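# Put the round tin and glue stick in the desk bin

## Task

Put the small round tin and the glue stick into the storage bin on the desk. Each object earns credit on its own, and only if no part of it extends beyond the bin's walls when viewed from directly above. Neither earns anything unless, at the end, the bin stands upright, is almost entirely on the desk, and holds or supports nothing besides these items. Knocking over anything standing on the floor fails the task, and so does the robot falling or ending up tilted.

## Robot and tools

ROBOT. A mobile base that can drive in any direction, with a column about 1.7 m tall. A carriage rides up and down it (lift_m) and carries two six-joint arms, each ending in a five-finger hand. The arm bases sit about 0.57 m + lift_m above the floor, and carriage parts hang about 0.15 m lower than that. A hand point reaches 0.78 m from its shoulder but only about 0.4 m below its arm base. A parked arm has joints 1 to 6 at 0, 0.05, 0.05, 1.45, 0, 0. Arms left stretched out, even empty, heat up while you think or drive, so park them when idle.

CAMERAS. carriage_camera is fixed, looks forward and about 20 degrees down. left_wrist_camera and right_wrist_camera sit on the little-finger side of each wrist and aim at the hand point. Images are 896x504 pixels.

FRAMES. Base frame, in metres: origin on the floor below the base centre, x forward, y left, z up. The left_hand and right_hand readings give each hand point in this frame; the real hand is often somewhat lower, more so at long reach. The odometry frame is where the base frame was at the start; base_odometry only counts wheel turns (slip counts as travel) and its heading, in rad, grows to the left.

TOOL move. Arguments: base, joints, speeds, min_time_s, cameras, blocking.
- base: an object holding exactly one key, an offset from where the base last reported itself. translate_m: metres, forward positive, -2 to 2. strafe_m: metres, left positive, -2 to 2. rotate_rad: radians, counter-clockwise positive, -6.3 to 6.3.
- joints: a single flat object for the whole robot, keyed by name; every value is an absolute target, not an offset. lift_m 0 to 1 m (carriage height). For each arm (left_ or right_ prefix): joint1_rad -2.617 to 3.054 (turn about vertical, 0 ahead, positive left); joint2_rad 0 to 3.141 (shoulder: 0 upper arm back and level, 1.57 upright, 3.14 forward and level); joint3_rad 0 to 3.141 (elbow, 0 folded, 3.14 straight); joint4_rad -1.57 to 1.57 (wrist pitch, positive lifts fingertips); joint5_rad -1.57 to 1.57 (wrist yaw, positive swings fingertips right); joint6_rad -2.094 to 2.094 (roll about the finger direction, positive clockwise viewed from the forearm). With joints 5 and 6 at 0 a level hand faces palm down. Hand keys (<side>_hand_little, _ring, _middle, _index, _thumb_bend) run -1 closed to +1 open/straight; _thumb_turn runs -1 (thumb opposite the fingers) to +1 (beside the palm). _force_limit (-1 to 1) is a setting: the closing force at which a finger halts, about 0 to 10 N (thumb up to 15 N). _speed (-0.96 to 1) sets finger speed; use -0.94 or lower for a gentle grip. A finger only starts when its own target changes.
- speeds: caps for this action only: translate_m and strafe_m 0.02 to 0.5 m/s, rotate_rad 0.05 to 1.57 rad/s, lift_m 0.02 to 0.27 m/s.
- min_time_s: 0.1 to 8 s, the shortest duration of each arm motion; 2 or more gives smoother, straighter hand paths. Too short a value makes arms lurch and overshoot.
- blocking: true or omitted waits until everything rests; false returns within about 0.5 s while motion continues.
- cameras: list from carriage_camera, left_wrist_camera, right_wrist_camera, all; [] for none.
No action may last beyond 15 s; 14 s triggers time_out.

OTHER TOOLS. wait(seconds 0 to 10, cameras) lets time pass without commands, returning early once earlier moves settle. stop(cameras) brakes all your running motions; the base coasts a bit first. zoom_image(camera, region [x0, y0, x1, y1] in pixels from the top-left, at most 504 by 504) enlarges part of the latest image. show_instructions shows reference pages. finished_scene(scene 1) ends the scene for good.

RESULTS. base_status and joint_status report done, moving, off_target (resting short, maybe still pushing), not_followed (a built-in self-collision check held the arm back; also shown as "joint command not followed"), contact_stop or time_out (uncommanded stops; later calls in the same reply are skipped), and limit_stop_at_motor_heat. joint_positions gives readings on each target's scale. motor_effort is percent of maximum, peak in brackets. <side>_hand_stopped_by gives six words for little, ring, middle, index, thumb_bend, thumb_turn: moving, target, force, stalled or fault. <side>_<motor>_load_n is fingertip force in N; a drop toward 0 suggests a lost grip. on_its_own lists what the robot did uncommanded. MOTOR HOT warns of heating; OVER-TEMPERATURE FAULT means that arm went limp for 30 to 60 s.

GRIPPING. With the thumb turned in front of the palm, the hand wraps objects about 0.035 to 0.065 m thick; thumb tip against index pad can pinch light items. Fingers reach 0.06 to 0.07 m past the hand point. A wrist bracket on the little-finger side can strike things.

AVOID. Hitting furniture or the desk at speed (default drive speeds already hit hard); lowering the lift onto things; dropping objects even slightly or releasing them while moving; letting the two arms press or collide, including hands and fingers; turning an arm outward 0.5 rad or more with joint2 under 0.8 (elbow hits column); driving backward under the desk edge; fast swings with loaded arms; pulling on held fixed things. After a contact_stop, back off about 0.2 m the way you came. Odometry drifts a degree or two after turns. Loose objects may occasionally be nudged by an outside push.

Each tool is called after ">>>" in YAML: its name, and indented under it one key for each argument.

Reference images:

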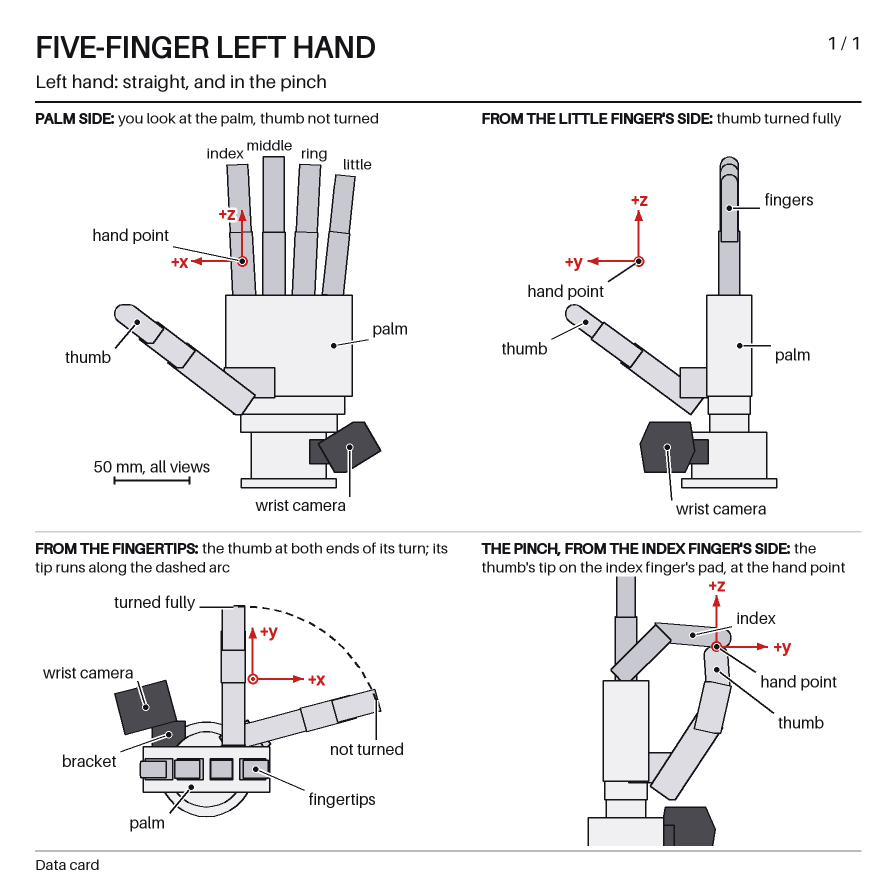

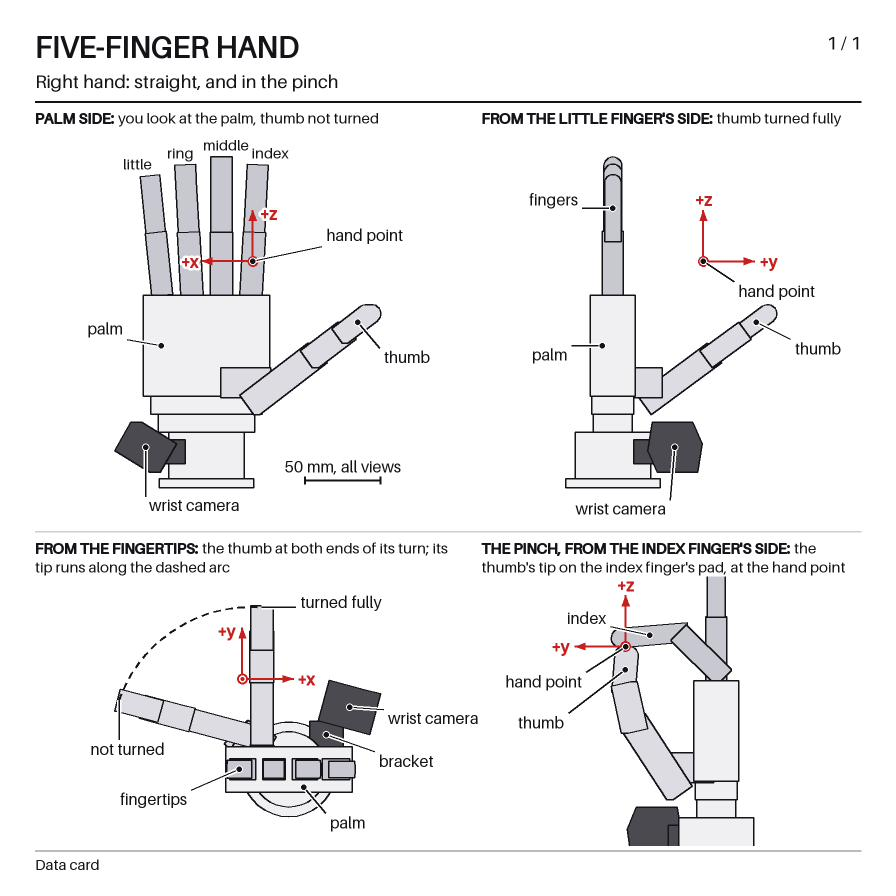

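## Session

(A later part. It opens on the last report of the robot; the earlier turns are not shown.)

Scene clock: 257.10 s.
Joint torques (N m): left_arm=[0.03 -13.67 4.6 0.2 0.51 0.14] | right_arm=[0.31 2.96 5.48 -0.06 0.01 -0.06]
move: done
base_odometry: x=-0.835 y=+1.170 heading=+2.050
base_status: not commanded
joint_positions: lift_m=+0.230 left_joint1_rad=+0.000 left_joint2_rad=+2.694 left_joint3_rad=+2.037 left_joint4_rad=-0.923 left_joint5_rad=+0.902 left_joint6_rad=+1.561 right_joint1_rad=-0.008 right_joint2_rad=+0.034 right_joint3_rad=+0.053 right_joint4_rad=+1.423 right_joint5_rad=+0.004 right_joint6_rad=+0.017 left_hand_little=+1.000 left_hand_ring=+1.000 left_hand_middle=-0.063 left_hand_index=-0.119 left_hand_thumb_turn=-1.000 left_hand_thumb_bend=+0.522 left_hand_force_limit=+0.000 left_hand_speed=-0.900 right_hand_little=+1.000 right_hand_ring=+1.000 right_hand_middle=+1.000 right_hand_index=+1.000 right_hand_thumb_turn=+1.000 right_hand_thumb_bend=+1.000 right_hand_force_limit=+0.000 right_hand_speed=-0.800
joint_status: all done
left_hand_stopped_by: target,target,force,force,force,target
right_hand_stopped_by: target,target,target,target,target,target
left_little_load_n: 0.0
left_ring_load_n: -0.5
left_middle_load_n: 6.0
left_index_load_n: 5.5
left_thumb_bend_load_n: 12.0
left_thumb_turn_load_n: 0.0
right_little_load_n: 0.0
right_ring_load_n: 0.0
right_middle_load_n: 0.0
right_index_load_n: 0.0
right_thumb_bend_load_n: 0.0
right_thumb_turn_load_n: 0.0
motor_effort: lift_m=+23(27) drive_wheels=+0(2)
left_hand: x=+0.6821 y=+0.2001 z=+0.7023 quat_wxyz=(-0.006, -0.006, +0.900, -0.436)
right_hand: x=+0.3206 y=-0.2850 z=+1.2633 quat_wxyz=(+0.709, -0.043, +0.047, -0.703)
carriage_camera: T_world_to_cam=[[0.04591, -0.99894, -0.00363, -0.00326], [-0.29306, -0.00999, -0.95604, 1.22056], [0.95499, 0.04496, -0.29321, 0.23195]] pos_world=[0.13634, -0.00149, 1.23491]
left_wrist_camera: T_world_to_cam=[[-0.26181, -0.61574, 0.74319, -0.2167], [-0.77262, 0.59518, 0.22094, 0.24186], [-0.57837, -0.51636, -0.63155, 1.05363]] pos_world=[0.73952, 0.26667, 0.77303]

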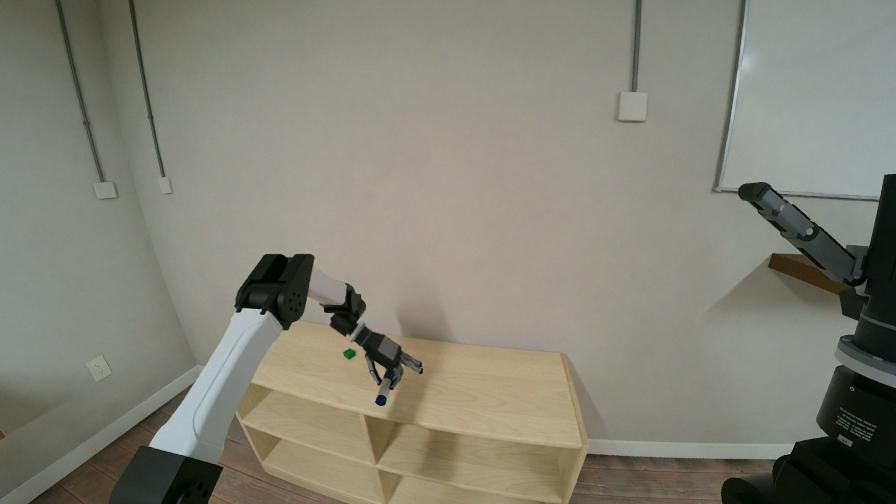

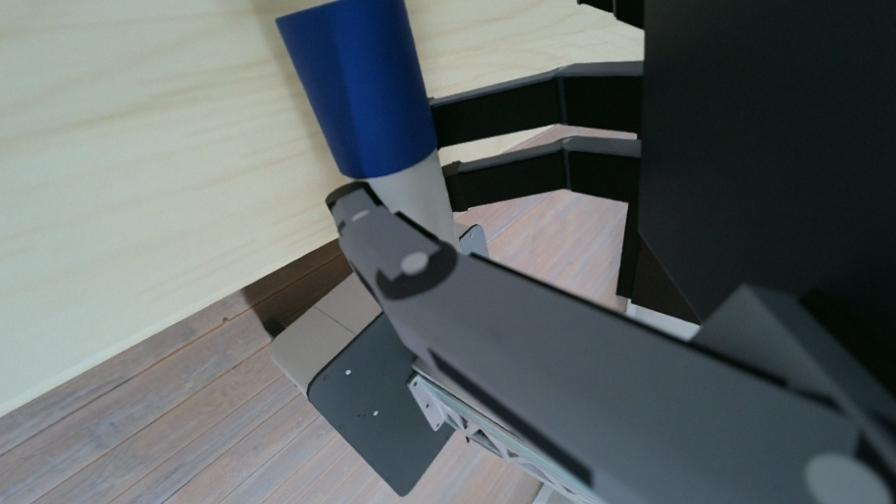

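>>> move:
  joints: {"lift_m": 0.4}
  base: {"translate_m": -0.45}
  speeds: {"lift_m": 0.15, "translate_m": 0.2}

>>> move:
  base: {"rotate_rad": 1.45}
  speeds: {"rotate_rad": 0.5}
  cameras: ["carriage_camera", "left_wrist_camera"]

Scene clock: 270.73 s.
Joint torques (N m): left_arm=[0.06 -13.79 4.56 0.2 0.55 0.12] | right_arm=[0.31 2.96 5.52 -0.01 0.01 -0.06]
move: done
base_odometry: x=-0.628 y=+0.770 heading=+2.050
base_status: done
joint_positions: lift_m=+0.400 left_joint1_rad=+0.000 left_joint2_rad=+2.694 left_joint3_rad=+2.038 left_joint4_rad=-0.921 left_joint5_rad=+0.899 left_joint6_rad=+1.561 right_joint1_rad=-0.008 right_joint2_rad=+0.034 right_joint3_rad=+0.053 right_joint4_rad=+1.422 right_joint5_rad=+0.004 right_joint6_rad=+0.017 left_hand_little=+1.000 left_hand_ring=+1.000 left_hand_middle=-0.063 left_hand_index=-0.119 left_hand_thumb_turn=-1.000 left_hand_thumb_bend=+0.522 left_hand_force_limit=+0.000 left_hand_speed=-0.900 right_hand_little=+1.000 right_hand_ring=+1.000 right_hand_middle=+1.000 right_hand_index=+1.000 right_hand_thumb_turn=+1.000 right_hand_thumb_bend=+1.000 right_hand_force_limit=+0.000 right_hand_speed=-0.800
joint_status: all done
left_hand_stopped_by: target,target,force,force,force,target
right_hand_stopped_by: target,target,target,target,target,target
left_little_load_n: 0.0
left_ring_load_n: 0.0
left_middle_load_n: 6.0
left_index_load_n: 5.5
left_thumb_bend_load_n: 11.5
left_thumb_turn_load_n: 0.0
right_little_load_n: 0.0
right_ring_load_n: 0.0
right_middle_load_n: 0.0
right_index_load_n: 0.0
right_thumb_bend_load_n: 0.0
right_thumb_turn_load_n: -0.5
motor_effort: lift_m=+22(29) drive_wheels=-3(11)
left_hand: x=+0.6827 y=+0.2005 z=+0.8718 quat_wxyz=(-0.005, -0.006, +0.901, -0.435)
right_hand: x=+0.3208 y=-0.2850 z=+1.4333 quat_wxyz=(+0.709, -0.043, +0.048, -0.703)
pictures: none

Scene clock: 274.57 s.
Joint torques (N m): left_arm=[-0.32 -13.78 4.56 0.21 0.56 0.14] | right_arm=[0.34 2.99 5.53 0 0 -0.06]
move: done
base_odometry: x=-0.628 y=+0.770 heading=-2.783
base_status: done
joint_positions: lift_m=+0.400 left_joint1_rad=+0.004 left_joint2_rad=+2.694 left_joint3_rad=+2.038 left_joint4_rad=-0.920 left_joint5_rad=+0.899 left_joint6_rad=+1.561 right_joint1_rad=-0.008 right_joint2_rad=+0.034 right_joint3_rad=+0.053 right_joint4_rad=+1.423 right_joint5_rad=+0.005 right_joint6_rad=+0.017 left_hand_little=+1.000 left_hand_ring=+1.000 left_hand_middle=-0.063 left_hand_index=-0.119 left_hand_thumb_turn=-1.000 left_hand_thumb_bend=+0.522 left_hand_force_limit=+0.000 left_hand_speed=-0.900 right_hand_little=+1.000 right_hand_ring=+1.000 right_hand_middle=+1.000 right_hand_index=+1.000 right_hand_thumb_turn=+1.000 right_hand_thumb_bend=+1.000 right_hand_force_limit=+0.000 right_hand_speed=-0.800
joint_status: not commanded
left_hand_stopped_by: target,target,force,force,force,target
right_hand_stopped_by: target,target,target,target,target,target
left_little_load_n: 0.0
left_ring_load_n: 0.0
left_middle_load_n: 6.0
left_index_load_n: 5.5
left_thumb_bend_load_n: 11.5
left_thumb_turn_load_n: 0.0
right_little_load_n: 0.0
right_ring_load_n: 0.0
right_middle_load_n: 0.0
right_index_load_n: 0.0
right_thumb_bend_load_n: 0.0
right_thumb_turn_load_n: 0.0
motor_effort: lift_m=+23(23) drive_wheels=+2(7)
left_hand: x=+0.6832 y=+0.2021 z=+0.8718 quat_wxyz=(-0.004, -0.007, +0.901, -0.435)
right_hand: x=+0.3207 y=-0.2851 z=+1.4333 quat_wxyz=(+0.709, -0.043, +0.048, -0.703)
carriage_camera: T_world_to_cam=[[0.04591, -0.99894, -0.00363, -0.00265], [-0.29306, -0.00999, -0.95604, 1.38319], [0.95499, 0.04496, -0.29321, 0.28182]] pos_world=[0.13634, -0.00149, 1.40501]
left_wrist_camera: T_world_to_cam=[[-0.26197, -0.61864, 0.74071, -0.33822], [-0.77533, 0.59193, 0.22016, 0.20731], [-0.57465, -0.51662, -0.63472, 1.16263]] pos_world=[0.74024, 0.26868, 0.94283]

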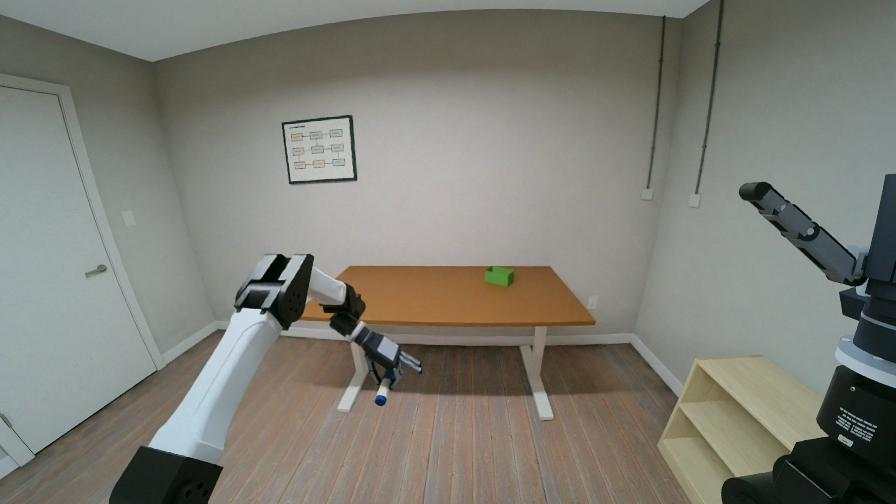

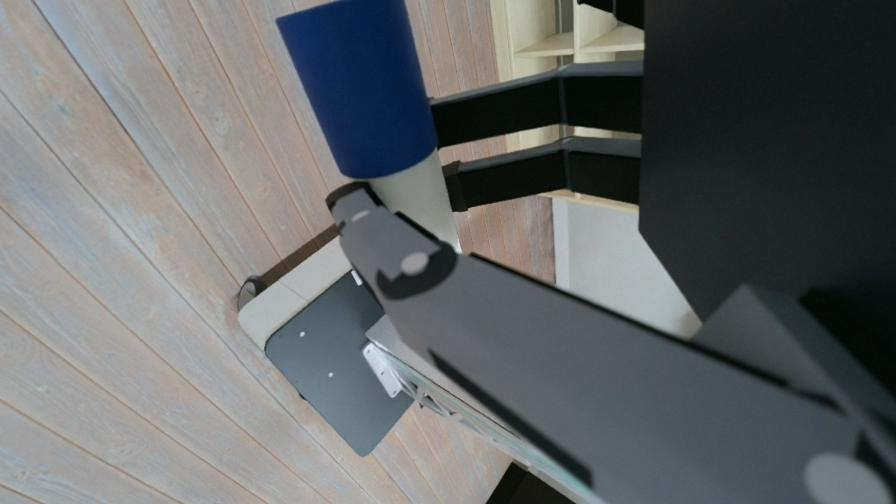

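>>> zoom_image:
  camera: "carriage_camera"
  region: [440, 230, 600, 350]

Scaled by 3.150 from the camera's image (finer frame: 1280x720).

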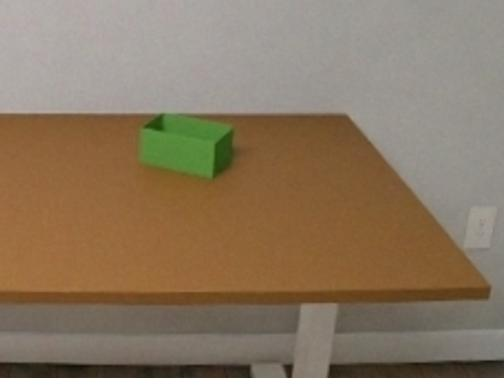

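>>> move:
  joints: {"lift_m": 0.55, "left_joint1_rad": -0.49, "left_joint2_rad": 2.97, "left_joint3_rad": 1.97, "left_joint4_rad": 0.34, "left_joint5_rad": 0, "left_joint6_rad": 0, "left_hand_ring": 0.15, "left_hand_little": 0.0}
  min_time_s: 5
  cameras: ["carriage_camera", "left_wrist_camera"]

>>> zoom_image:
  camera: "carriage_camera"
  region: [360, 250, 560, 450]

Scene clock: 305.10 s.
Joint torques (N m): left_arm=[-0.51 -12.75 4.33 1.93 -0.23 -0.13] | right_arm=[0.32 2.99 5.52 0 0 -0.06]
move: done
base_odometry: x=-0.628 y=+0.770 heading=-2.783
base_status: not commanded
joint_positions: lift_m=+0.550 left_joint1_rad=-0.484 left_joint2_rad=+2.950 left_joint3_rad=+1.976 left_joint4_rad=+0.321 left_joint5_rad=+0.008 left_joint6_rad=+0.016 right_joint1_rad=-0.008 right_joint2_rad=+0.034 right_joint3_rad=+0.053 right_joint4_rad=+1.423 right_joint5_rad=+0.005 right_joint6_rad=+0.017 left_hand_little=+0.000 left_hand_ring=+0.150 left_hand_middle=-0.063 left_hand_index=-0.119 left_hand_thumb_turn=-1.000 left_hand_thumb_bend=+0.522 left_hand_force_limit=+0.000 left_hand_speed=-0.900 right_hand_little=+1.000 right_hand_ring=+1.000 right_hand_middle=+1.000 right_hand_index=+1.000 right_hand_thumb_turn=+1.000 right_hand_thumb_bend=+1.000 right_hand_force_limit=+0.000 right_hand_speed=-0.800
joint_status: all done
left_hand_stopped_by: target,target,force,force,force,target
right_hand_stopped_by: target,target,target,target,target,target
left_little_load_n: 0.0
left_ring_load_n: 0.0
left_middle_load_n: 6.0
left_index_load_n: 5.5
left_thumb_bend_load_n: 11.5
left_thumb_turn_load_n: 0.5
right_little_load_n: 0.0
right_ring_load_n: 0.0
right_middle_load_n: 0.0
right_index_load_n: 0.0
right_thumb_bend_load_n: 0.0
right_thumb_turn_load_n: 0.0
motor_effort: lift_m=+23(29) drive_wheels=+2(2)
left_hand: x=+0.7810 y=-0.0115 z=+0.9216 quat_wxyz=(+0.229, -0.456, +0.772, -0.379)
right_hand: x=+0.3206 y=-0.2851 z=+1.5833 quat_wxyz=(+0.709, -0.043, +0.048, -0.703)
carriage_camera: T_world_to_cam=[[0.04591, -0.99894, -0.00363, -0.0021], [-0.29306, -0.00999, -0.95604, 1.52659], [0.95499, 0.04496, -0.29321, 0.3258]] pos_world=[0.13634, -0.00149, 1.55501]
left_wrist_camera: T_world_to_cam=[[0.3923, -0.53811, 0.74602, -0.99661], [-0.90061, -0.38966, 0.19254, 0.51061], [0.18709, -0.7474, -0.63749, 0.54508]] pos_world=[0.74885, 0.07008, 0.99265]

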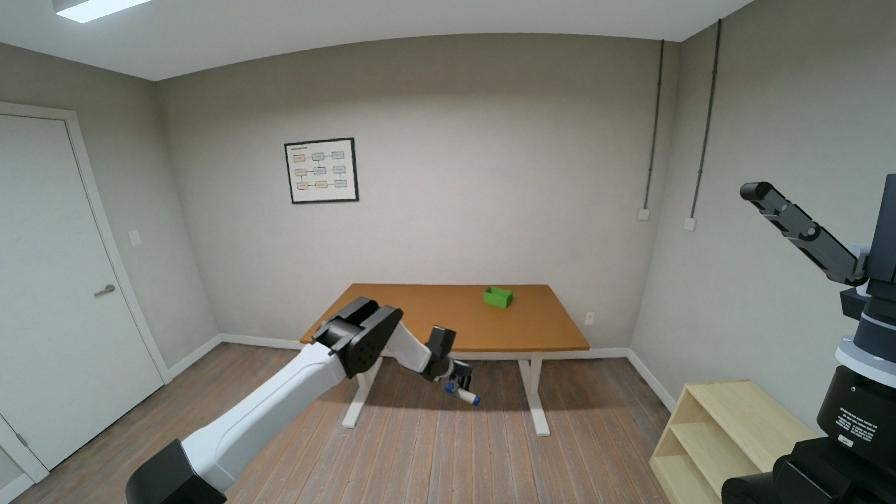

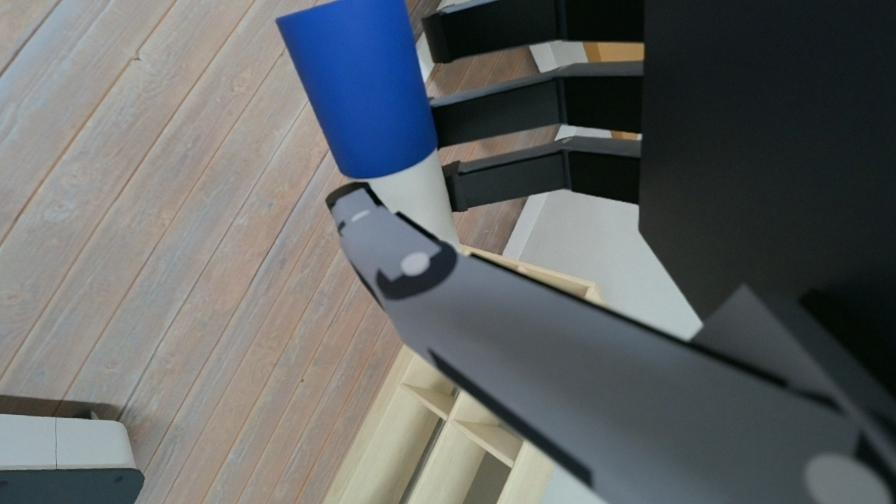

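Scaled by 2.520 from the camera's image (finer frame: 1280x720).

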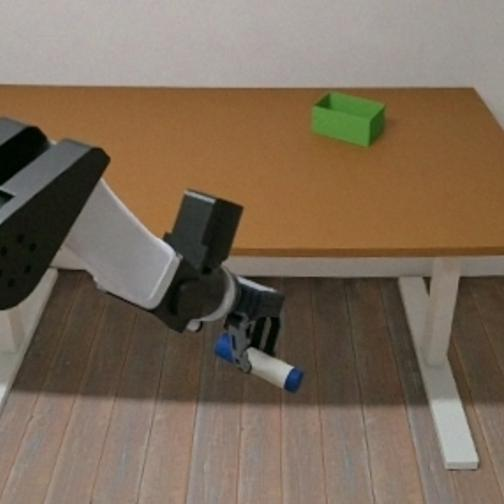

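>>> move:
  base: {"strafe_m": -0.287}
  speeds: {"strafe_m": 0.2}

>>> move:
  base: {"translate_m": 0.7}
  speeds: {"translate_m": 0.25}
  cameras: ["carriage_camera", "left_wrist_camera"]

>>> zoom_image:
  camera: "carriage_camera"
  region: [360, 250, 560, 450]

Scene clock: 313.90 s.
Joint torques (N m): left_arm=[-0.1 -12.74 4.31 1.88 -0.19 -0.13] | right_arm=[0.31 3.02 5.57 -0.01 0 -0.06]
move: done
MOTOR HOT: joint 2 (shoulder) of the left arm now reports 76 °C; the controller stops that arm at 100 °C. To cool a motor, set the load down, stop pushing, or move to a pose that needs little force.
base_odometry: x=-0.729 y=+1.039 heading=-2.782
base_status: done
joint_positions: lift_m=+0.550 left_joint1_rad=-0.489 left_joint2_rad=+2.950 left_joint3_rad=+1.976 left_joint4_rad=+0.325 left_joint5_rad=+0.004 left_joint6_rad=+0.015 right_joint1_rad=-0.008 right_joint2_rad=+0.034 right_joint3_rad=+0.053 right_joint4_rad=+1.423 right_joint5_rad=+0.004 right_joint6_rad=+0.017 left_hand_little=+0.000 left_hand_ring=+0.150 left_hand_middle=-0.063 left_hand_index=-0.119 left_hand_thumb_turn=-1.000 left_hand_thumb_bend=+0.522 left_hand_force_limit=+0.000 left_hand_speed=-0.900 right_hand_little=+1.000 right_hand_ring=+1.000 right_hand_middle=+1.000 right_hand_index=+1.000 right_hand_thumb_turn=+1.000 right_hand_thumb_bend=+1.000 right_hand_force_limit=+0.000 right_hand_speed=-0.800
joint_status: not commanded
left_hand_stopped_by: target,target,force,force,force,target
right_hand_stopped_by: target,target,target,target,target,target
left_little_load_n: 0.0
left_ring_load_n: 0.0
left_middle_load_n: 6.0
left_index_load_n: 5.5
left_thumb_bend_load_n: 11.5
left_thumb_turn_load_n: 0.5
right_little_load_n: 0.0
right_ring_load_n: 0.0
right_middle_load_n: 0.0
right_index_load_n: 0.0
right_thumb_bend_load_n: 0.5
right_thumb_turn_load_n: 0.0
motor_effort: lift_m=+22(23) drive_wheels=-5(9)
left_hand: x=+0.7807 y=-0.0140 z=+0.9223 quat_wxyz=(+0.231, -0.455, +0.772, -0.380)
right_hand: x=+0.3206 y=-0.2850 z=+1.5833 quat_wxyz=(+0.709, -0.043, +0.047, -0.703)
pictures: none

Scene clock: 318.00 s.
Joint torques (N m): left_arm=[0.09 -12.88 4.38 1.86 -0.19 -0.13] | right_arm=[0.32 2.97 5.59 0.03 0 -0.06]
move: done
MOTOR HOT: still on. Joint 2 (shoulder) of the left arm now reports 77 °C.
base_odometry: x=-1.384 y=+0.793 heading=-2.783
base_status: done
joint_positions: lift_m=+0.550 left_joint1_rad=-0.490 left_joint2_rad=+2.950 left_joint3_rad=+1.976 left_joint4_rad=+0.327 left_joint5_rad=+0.004 left_joint6_rad=+0.015 right_joint1_rad=-0.008 right_joint2_rad=+0.034 right_joint3_rad=+0.053 right_joint4_rad=+1.420 right_joint5_rad=+0.004 right_joint6_rad=+0.017 left_hand_little=+0.000 left_hand_ring=+0.150 left_hand_middle=-0.063 left_hand_index=-0.119 left_hand_thumb_turn=-1.000 left_hand_thumb_bend=+0.522 left_hand_force_limit=+0.000 left_hand_speed=-0.900 right_hand_little=+1.000 right_hand_ring=+1.000 right_hand_middle=+1.000 right_hand_index=+1.000 right_hand_thumb_turn=+1.000 right_hand_thumb_bend=+1.000 right_hand_force_limit=+0.000 right_hand_speed=-0.800
joint_status: not commanded
left_hand_stopped_by: target,target,force,force,force,target
right_hand_stopped_by: target,target,target,target,target,target
left_little_load_n: 0.5
left_ring_load_n: 0.0
left_middle_load_n: 6.0
left_index_load_n: 5.5
left_thumb_bend_load_n: 12.0
left_thumb_turn_load_n: 0.0
right_little_load_n: 0.0
right_ring_load_n: 0.0
right_middle_load_n: 0.0
right_index_load_n: 0.0
right_thumb_bend_load_n: 0.5
right_thumb_turn_load_n: 0.0
motor_effort: lift_m=+22(23) drive_wheels=-3(8)
left_hand: x=+0.7805 y=-0.0148 z=+0.9224 quat_wxyz=(+0.230, -0.454, +0.772, -0.381)
right_hand: x=+0.3214 y=-0.2850 z=+1.5830 quat_wxyz=(+0.709, -0.044, +0.048, -0.703)
carriage_camera: T_world_to_cam=[[0.04591, -0.99894, -0.00363, -0.0021], [-0.29306, -0.00999, -0.95604, 1.52659], [0.95499, 0.04496, -0.29321, 0.3258]] pos_world=[0.13634, -0.00149, 1.55501]
left_wrist_camera: T_world_to_cam=[[0.38707, -0.53769, 0.74904, -0.99753], [-0.9024, -0.38771, 0.18801, 0.51425], [0.18932, -0.74871, -0.63529, 0.53939]] pos_world=[0.74806, 0.06687, 0.99318]

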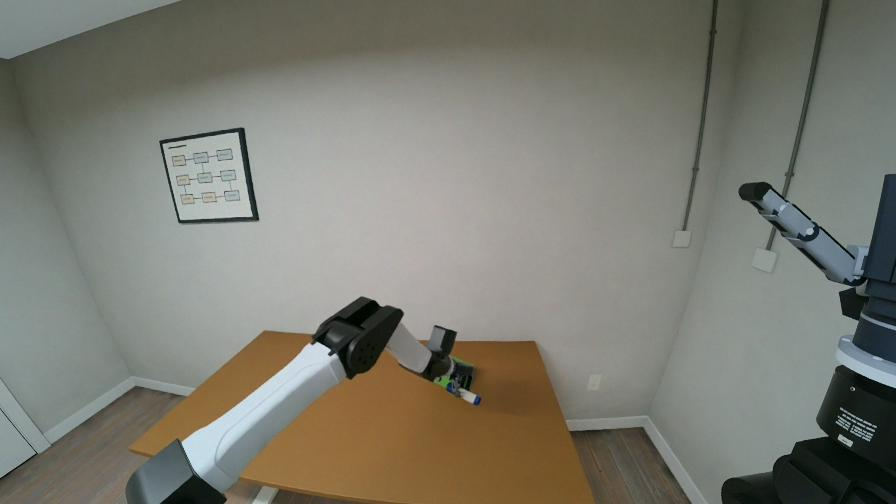

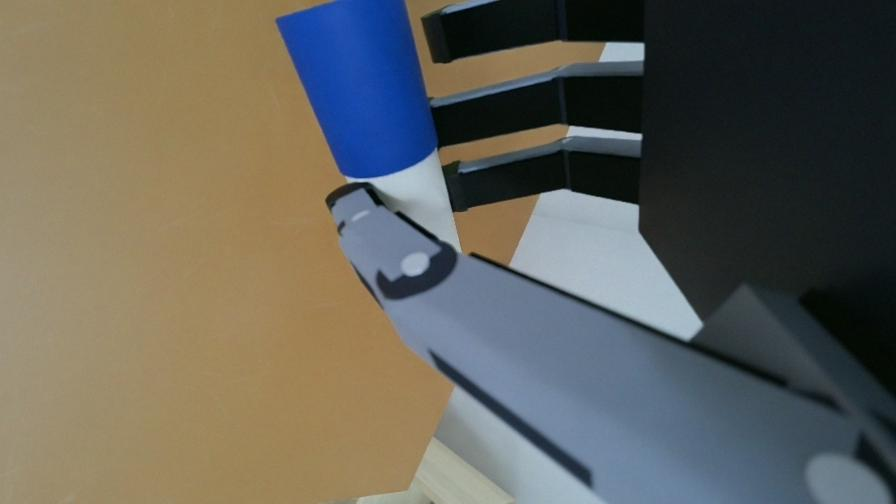

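Scaled by 2.520 from the camera's image (finer frame: 1280x720).

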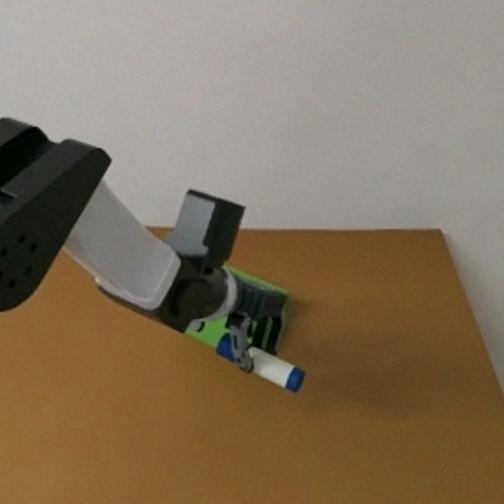

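>>> move:
  joints: {"left_joint1_rad": 0.1}
  min_time_s: 2
  cameras: ["carriage_camera", "left_wrist_camera"]

>>> zoom_image:
  camera: "carriage_camera"
  region: [400, 320, 520, 440]

Scene clock: 368.97 s.
Joint torques (N m): left_arm=[0.32 -12.79 4.36 1.87 -0.16 -0.13] | right_arm=[0.32 2.96 5.52 0.01 0 -0.06]
move: done
MOTOR HOT: still on. Joint 2 (shoulder) of the left arm now reports 83 °C.
base_odometry: x=-1.384 y=+0.793 heading=-2.783
base_status: not commanded
joint_positions: lift_m=+0.550 left_joint1_rad=+0.098 left_joint2_rad=+2.950 left_joint3_rad=+1.976 left_joint4_rad=+0.327 left_joint5_rad=+0.001 left_joint6_rad=+0.015 right_joint1_rad=-0.008 right_joint2_rad=+0.034 right_joint3_rad=+0.053 right_joint4_rad=+1.422 right_joint5_rad=+0.004 right_joint6_rad=+0.017 left_hand_little=+0.000 left_hand_ring=+0.150 left_hand_middle=-0.063 left_hand_index=-0.119 left_hand_thumb_turn=-1.000 left_hand_thumb_bend=+0.522 left_hand_force_limit=+0.000 left_hand_speed=-0.900 right_hand_little=+1.000 right_hand_ring=+1.000 right_hand_middle=+1.000 right_hand_index=+1.000 right_hand_thumb_turn=+1.000 right_hand_thumb_bend=+1.000 right_hand_force_limit=+0.000 right_hand_speed=-0.800
joint_status: all done
left_hand_stopped_by: target,target,force,force,force,target
right_hand_stopped_by: target,target,target,target,target,target
left_little_load_n: 0.0
left_ring_load_n: 0.0
left_middle_load_n: 6.5
left_index_load_n: 5.5
left_thumb_bend_load_n: 11.5
left_thumb_turn_load_n: 0.0
right_little_load_n: 0.0
right_ring_load_n: 0.0
right_middle_load_n: 0.0
right_index_load_n: 0.0
right_thumb_bend_load_n: 0.0
right_thumb_turn_load_n: 0.0
motor_effort: lift_m=+22(23) drive_wheels=-3(3)
left_hand: x=+0.8707 y=+0.3481 z=+0.9224 quat_wxyz=(+0.332, -0.658, +0.606, -0.297)
right_hand: x=+0.3210 y=-0.2850 z=+1.5832 quat_wxyz=(+0.709, -0.044, +0.048, -0.703)
carriage_camera: T_world_to_cam=[[0.04591, -0.99894, -0.00363, -0.0021], [-0.29306, -0.00999, -0.95604, 1.52659], [0.95499, 0.04496, -0.29321, 0.3258]] pos_world=[0.13634, -0.00149, 1.55501]
left_wrist_camera: T_world_to_cam=[[0.62063, -0.23259, 0.74881, -1.14672], [-0.53413, -0.82456, 0.18658, 0.56915], [0.57404, -0.51576, -0.63598, 0.37862]] pos_world=[0.79834, 0.39786, 0.99328]

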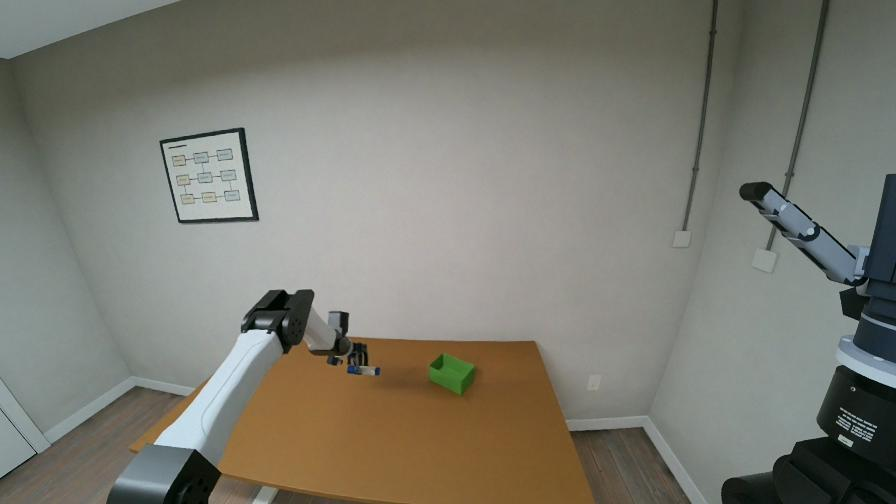

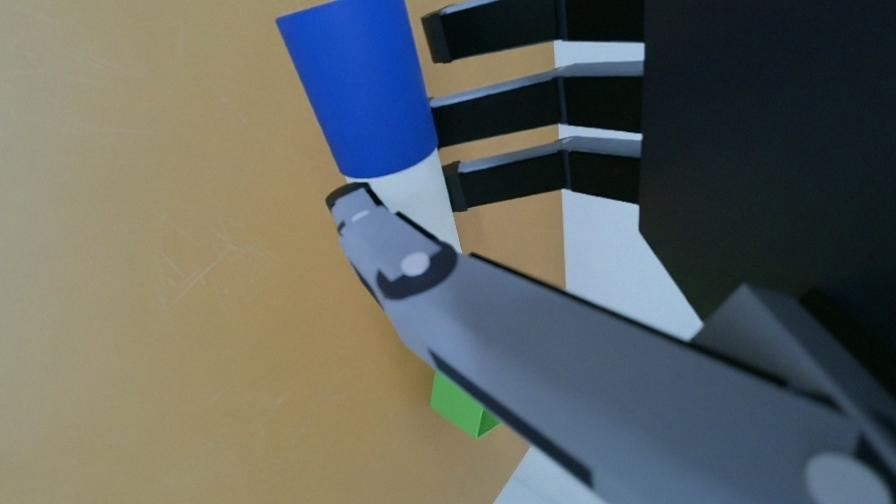

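Scaled by 4.200 from the camera's image (finer frame: 1280x720).

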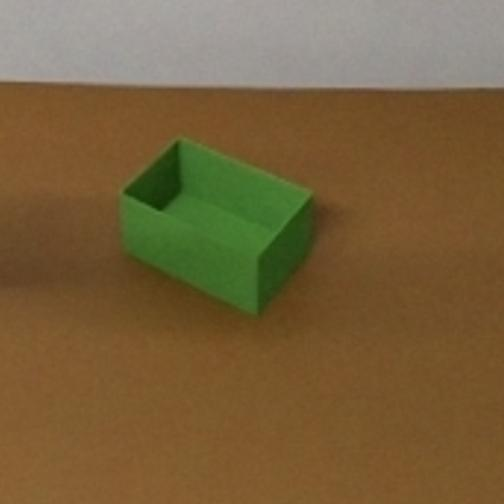

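>>> move:
  joints: {"left_joint2_rad": 0.7, "left_joint3_rad": 0.8, "left_joint4_rad": -0.6}
  min_time_s: 4
  cameras: ["carriage_camera", "left_wrist_camera"]

Scene clock: 377.80 s.
Joint torques (N m): left_arm=[0.25 -0.7 5.27 1.84 -0.15 -0.13] | right_arm=[0.34 2.97 5.5 0.01 0 -0.06]
move: done
MOTOR HOT: still on. Joint 2 (shoulder) of the left arm now reports 83 °C.
base_odometry: x=-1.384 y=+0.793 heading=-2.783
base_status: not commanded
joint_positions: lift_m=+0.550 left_joint1_rad=+0.098 left_joint2_rad=+0.707 left_joint3_rad=+0.806 left_joint4_rad=-0.593 left_joint5_rad=+0.001 left_joint6_rad=+0.015 right_joint1_rad=-0.008 right_joint2_rad=+0.034 right_joint3_rad=+0.053 right_joint4_rad=+1.422 right_joint5_rad=+0.004 right_joint6_rad=+0.017 left_hand_little=+0.000 left_hand_ring=+0.150 left_hand_middle=-0.063 left_hand_index=-0.119 left_hand_thumb_turn=-1.000 left_hand_thumb_bend=+0.522 left_hand_force_limit=+0.000 left_hand_speed=-0.900 right_hand_little=+1.000 right_hand_ring=+1.000 right_hand_middle=+1.000 right_hand_index=+1.000 right_hand_thumb_turn=+1.000 right_hand_thumb_bend=+1.000 right_hand_force_limit=+0.000 right_hand_speed=-0.800
joint_status: all done
left_hand_stopped_by: target,target,force,force,force,target
right_hand_stopped_by: target,target,target,target,target,target
left_little_load_n: 0.0
left_ring_load_n: 0.0
left_middle_load_n: 6.0
left_index_load_n: 5.0
left_thumb_bend_load_n: 11.5
left_thumb_turn_load_n: 0.0
right_little_load_n: 0.0
right_ring_load_n: 0.0
right_middle_load_n: 0.0
right_index_load_n: 0.0
right_thumb_bend_load_n: 0.0
right_thumb_turn_load_n: 0.0
motor_effort: lift_m=+23(23) drive_wheels=-3(4)
left_hand: x=+0.4932 y=+0.3111 z=+1.3260 quat_wxyz=(+0.382, -0.631, +0.582, -0.342)
right_hand: x=+0.3210 y=-0.2850 z=+1.5831 quat_wxyz=(+0.709, -0.044, +0.048, -0.703)
carriage_camera: T_world_to_cam=[[0.04591, -0.99894, -0.00363, -0.0021], [-0.29306, -0.00999, -0.95604, 1.5265], [0.95499, 0.04496, -0.29321, 0.32577]] pos_world=[0.13634, -0.00149, 1.55491]
left_wrist_camera: T_world_to_cam=[[0.49984, -0.24451, 0.83089, -1.26876], [-0.55539, -0.82661, 0.09085, 0.3997], [0.66461, -0.50688, -0.54897, 0.67018]] pos_world=[0.41075, 0.35987, 1.38579]

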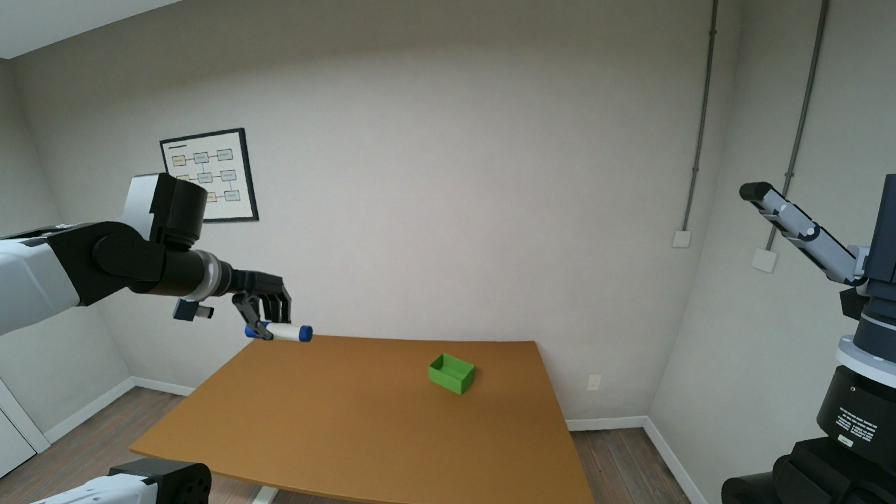

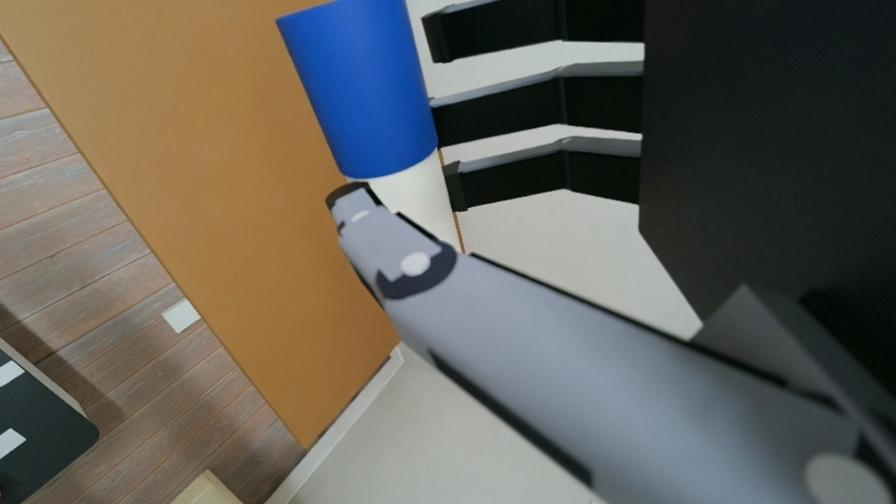

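>>> move:
  base: {"rotate_rad": -0.548}
  speeds: {"rotate_rad": 0.5}

>>> move:
  base: {"strafe_m": 0.23}
  speeds: {"strafe_m": 0.15}
  cameras: ["carriage_camera"]

>>> zoom_image:
  camera: "carriage_camera"
  region: [360, 320, 480, 440]

Scene clock: 404.00 s.
Joint torques (N m): left_arm=[0.31 -0.73 5.33 1.88 -0.17 -0.12] | right_arm=[0.32 2.99 5.6 0.02 0 -0.06]
move: done
MOTOR HOT: cleared for the motors of the left arm.
base_odometry: x=-1.384 y=+0.793 heading=+2.953
base_status: done
joint_positions: lift_m=+0.550 left_joint1_rad=+0.098 left_joint2_rad=+0.707 left_joint3_rad=+0.806 left_joint4_rad=-0.596 left_joint5_rad=+0.001 left_joint6_rad=+0.014 right_joint1_rad=-0.008 right_joint2_rad=+0.034 right_joint3_rad=+0.053 right_joint4_rad=+1.422 right_joint5_rad=+0.004 right_joint6_rad=+0.017 left_hand_little=+0.000 left_hand_ring=+0.150 left_hand_middle=-0.063 left_hand_index=-0.119 left_hand_thumb_turn=-1.000 left_hand_thumb_bend=+0.522 left_hand_force_limit=+0.000 left_hand_speed=-0.900 right_hand_little=+1.000 right_hand_ring=+1.000 right_hand_middle=+1.000 right_hand_index=+1.000 right_hand_thumb_turn=+1.000 right_hand_thumb_bend=+1.000 right_hand_force_limit=+0.000 right_hand_speed=-0.800
joint_status: not commanded
left_hand_stopped_by: target,target,force,force,force,target
right_hand_stopped_by: target,target,target,target,target,target
left_little_load_n: 0.0
left_ring_load_n: 0.0
left_middle_load_n: 6.0
left_index_load_n: 5.5
left_thumb_bend_load_n: 11.5
left_thumb_turn_load_n: 0.0
right_little_load_n: 0.0
right_ring_load_n: 0.0
right_middle_load_n: 0.0
right_index_load_n: 0.0
right_thumb_bend_load_n: 0.0
right_thumb_turn_load_n: 0.0
motor_effort: lift_m=+23(23) drive_wheels=+3(7)
left_hand: x=+0.4926 y=+0.3111 z=+1.3254 quat_wxyz=(+0.381, -0.632, +0.582, -0.341)
right_hand: x=+0.3210 y=-0.2850 z=+1.5831 quat_wxyz=(+0.709, -0.044, +0.048, -0.703)
pictures: none

Scene clock: 406.53 s.
Joint torques (N m): left_arm=[0.23 -0.75 5.3 1.87 -0.17 -0.12] | right_arm=[0.35 2.91 5.52 0.01 0.06 -0.06]
move: done
base_odometry: x=-1.428 y=+0.568 heading=+2.952
base_status: done
joint_positions: lift_m=+0.550 left_joint1_rad=+0.098 left_joint2_rad=+0.707 left_joint3_rad=+0.806 left_joint4_rad=-0.598 left_joint5_rad=+0.001 left_joint6_rad=+0.014 right_joint1_rad=-0.008 right_joint2_rad=+0.034 right_joint3_rad=+0.053 right_joint4_rad=+1.422 right_joint5_rad=+0.004 right_joint6_rad=+0.017 left_hand_little=+0.000 left_hand_ring=+0.150 left_hand_middle=-0.063 left_hand_index=-0.119 left_hand_thumb_turn=-1.000 left_hand_thumb_bend=+0.522 left_hand_force_limit=+0.000 left_hand_speed=-0.900 right_hand_little=+1.000 right_hand_ring=+1.000 right_hand_middle=+1.000 right_hand_index=+1.000 right_hand_thumb_turn=+1.000 right_hand_thumb_bend=+1.000 right_hand_force_limit=+0.000 right_hand_speed=-0.800
joint_status: not commanded
left_hand_stopped_by: target,target,force,force,force,target
right_hand_stopped_by: target,target,target,target,target,target
left_little_load_n: 0.0
left_ring_load_n: 0.0
left_middle_load_n: 6.5
left_index_load_n: 5.5
left_thumb_bend_load_n: 11.5
left_thumb_turn_load_n: 0.0
right_little_load_n: 0.0
right_ring_load_n: 0.0
right_middle_load_n: 0.0
right_index_load_n: 0.0
right_thumb_bend_load_n: 0.0
right_thumb_turn_load_n: 0.0
motor_effort: lift_m=+23(23) drive_wheels=-5(8)
left_hand: x=+0.4922 y=+0.3111 z=+1.3249 quat_wxyz=(+0.381, -0.633, +0.582, -0.340)
right_hand: x=+0.3210 y=-0.2851 z=+1.5831 quat_wxyz=(+0.709, -0.044, +0.048, -0.703)
carriage_camera: T_world_to_cam=[[0.04591, -0.99894, -0.00363, -0.0021], [-0.29306, -0.00999, -0.95604, 1.5265], [0.95499, 0.04496, -0.29321, 0.32577]] pos_world=[0.13634, -0.00149, 1.55491]

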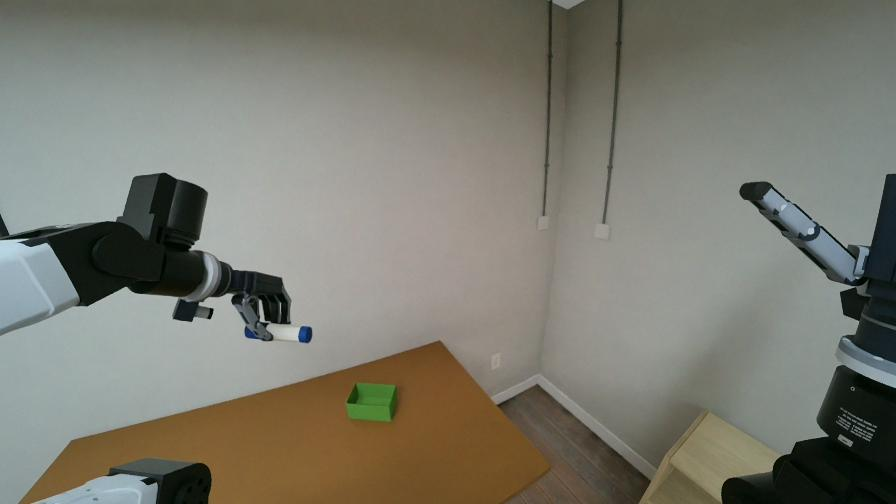

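Scaled by 4.200 from the camera's image (finer frame: 1280x720).

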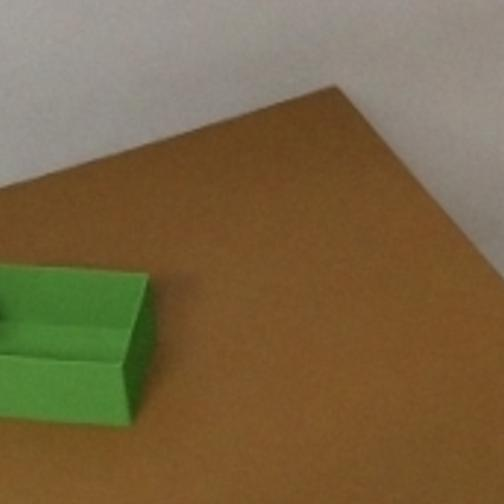

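>>> zoom_image:
  camera: "carriage_camera"
  region: [320, 350, 440, 470]

Scaled by 4.200 from the camera's image (finer frame: 1280x720).

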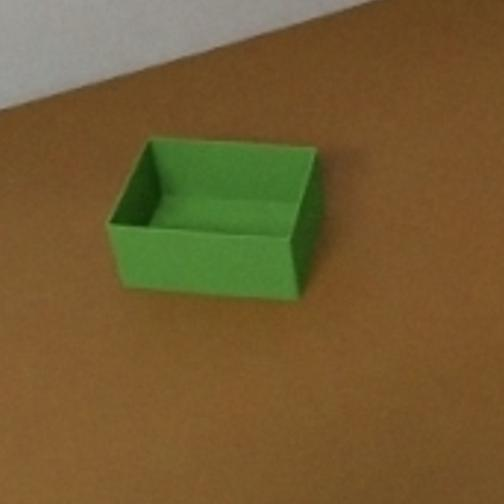

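>>> move:
  base: {"translate_m": 0.055}
  joints: {"lift_m": 0.6, "left_joint1_rad": 0, "left_joint2_rad": 2.99, "left_joint3_rad": 2.09, "left_joint4_rad": -0.21, "left_joint5_rad": 0, "left_joint6_rad": 0}
  speeds: {"translate_m": 0.1}
  min_time_s: 4
  cameras: ["carriage_camera", "left_wrist_camera"]

>>> zoom_image:
  camera: "carriage_camera"
  region: [300, 330, 480, 504]

Scene clock: 416.83 s.
Joint torques (N m): left_arm=[-0.53 -12.59 5.86 1.15 -0.16 -0.12] | right_arm=[0.35 2.99 5.52 0.01 0 -0.06]
move: done
base_odometry: x=-1.482 y=+0.578 heading=+2.952
base_status: done
joint_positions: lift_m=+0.600 left_joint1_rad=+0.006 left_joint2_rad=+2.972 left_joint3_rad=+2.072 left_joint4_rad=-0.224 left_joint5_rad=+0.001 left_joint6_rad=+0.014 right_joint1_rad=-0.008 right_joint2_rad=+0.034 right_joint3_rad=+0.053 right_joint4_rad=+1.422 right_joint5_rad=+0.004 right_joint6_rad=+0.017 left_hand_little=+0.000 left_hand_ring=+0.150 left_hand_middle=-0.063 left_hand_index=-0.119 left_hand_thumb_turn=-1.000 left_hand_thumb_bend=+0.522 left_hand_force_limit=+0.000 left_hand_speed=-0.900 right_hand_little=+1.000 right_hand_ring=+1.000 right_hand_middle=+1.000 right_hand_index=+1.000 right_hand_thumb_turn=+1.000 right_hand_thumb_bend=+1.000 right_hand_force_limit=+0.000 right_hand_speed=-0.800
joint_status: all done
left_hand_stopped_by: target,target,force,force,force,target
right_hand_stopped_by: target,target,target,target,target,target
left_little_load_n: 0.0
left_ring_load_n: 0.0
left_middle_load_n: 6.5
left_index_load_n: 5.5
left_thumb_bend_load_n: 11.5
left_thumb_turn_load_n: 0.0
right_little_load_n: 0.0
right_ring_load_n: 0.0
right_middle_load_n: 0.0
right_index_load_n: 0.0
right_thumb_bend_load_n: 0.0
right_thumb_turn_load_n: 0.0
motor_effort: lift_m=+23(29) drive_wheels=-3(6)
left_hand: x=+0.7679 y=+0.2886 z=+0.9230 quat_wxyz=(+0.158, -0.687, +0.692, -0.155)
right_hand: x=+0.3209 y=-0.2851 z=+1.6332 quat_wxyz=(+0.709, -0.044, +0.048, -0.703)
carriage_camera: T_world_to_cam=[[0.04591, -0.99894, -0.00363, -0.00192], [-0.29306, -0.00999, -0.95604, 1.5743], [0.95499, 0.04496, -0.29321, 0.34043]] pos_world=[0.13634, -0.00149, 1.60491]
left_wrist_camera: T_world_to_cam=[[0.87425, -0.28626, 0.3921, -0.94712], [-0.45289, -0.77181, 0.44632, 0.14772], [0.17486, -0.56777, -0.8044, 0.88436]] pos_world=[0.74028, 0.34501, 1.01681]

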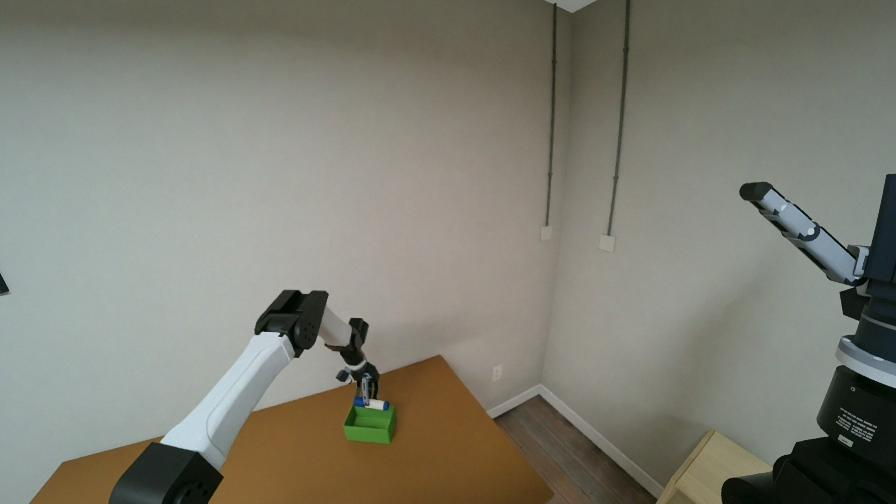

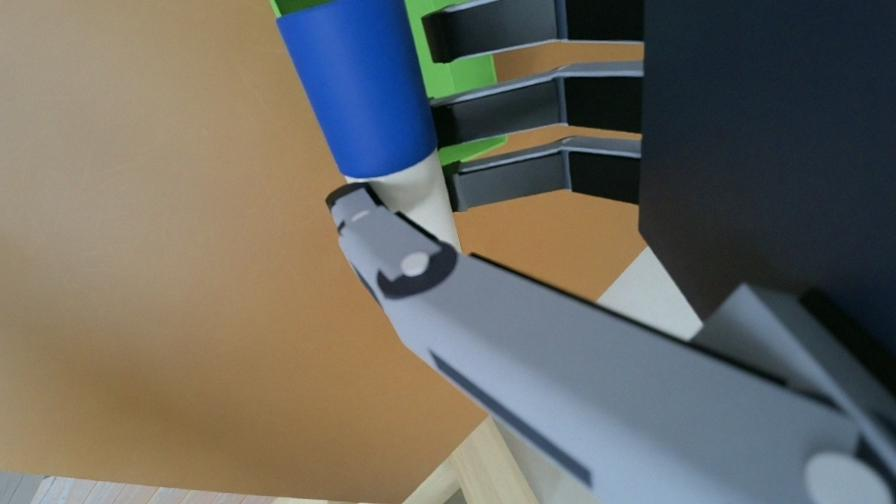

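Scaled by 2.800 from the camera's image (finer frame: 1280x720).

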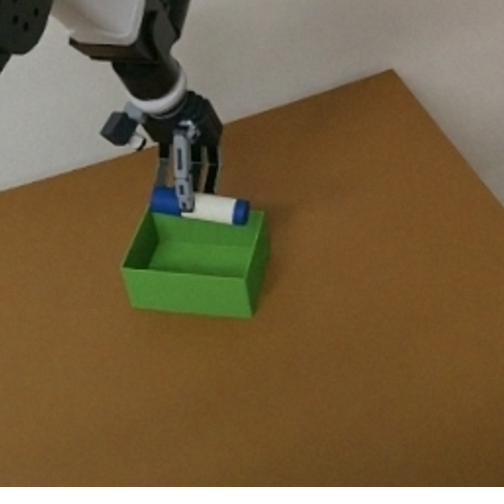

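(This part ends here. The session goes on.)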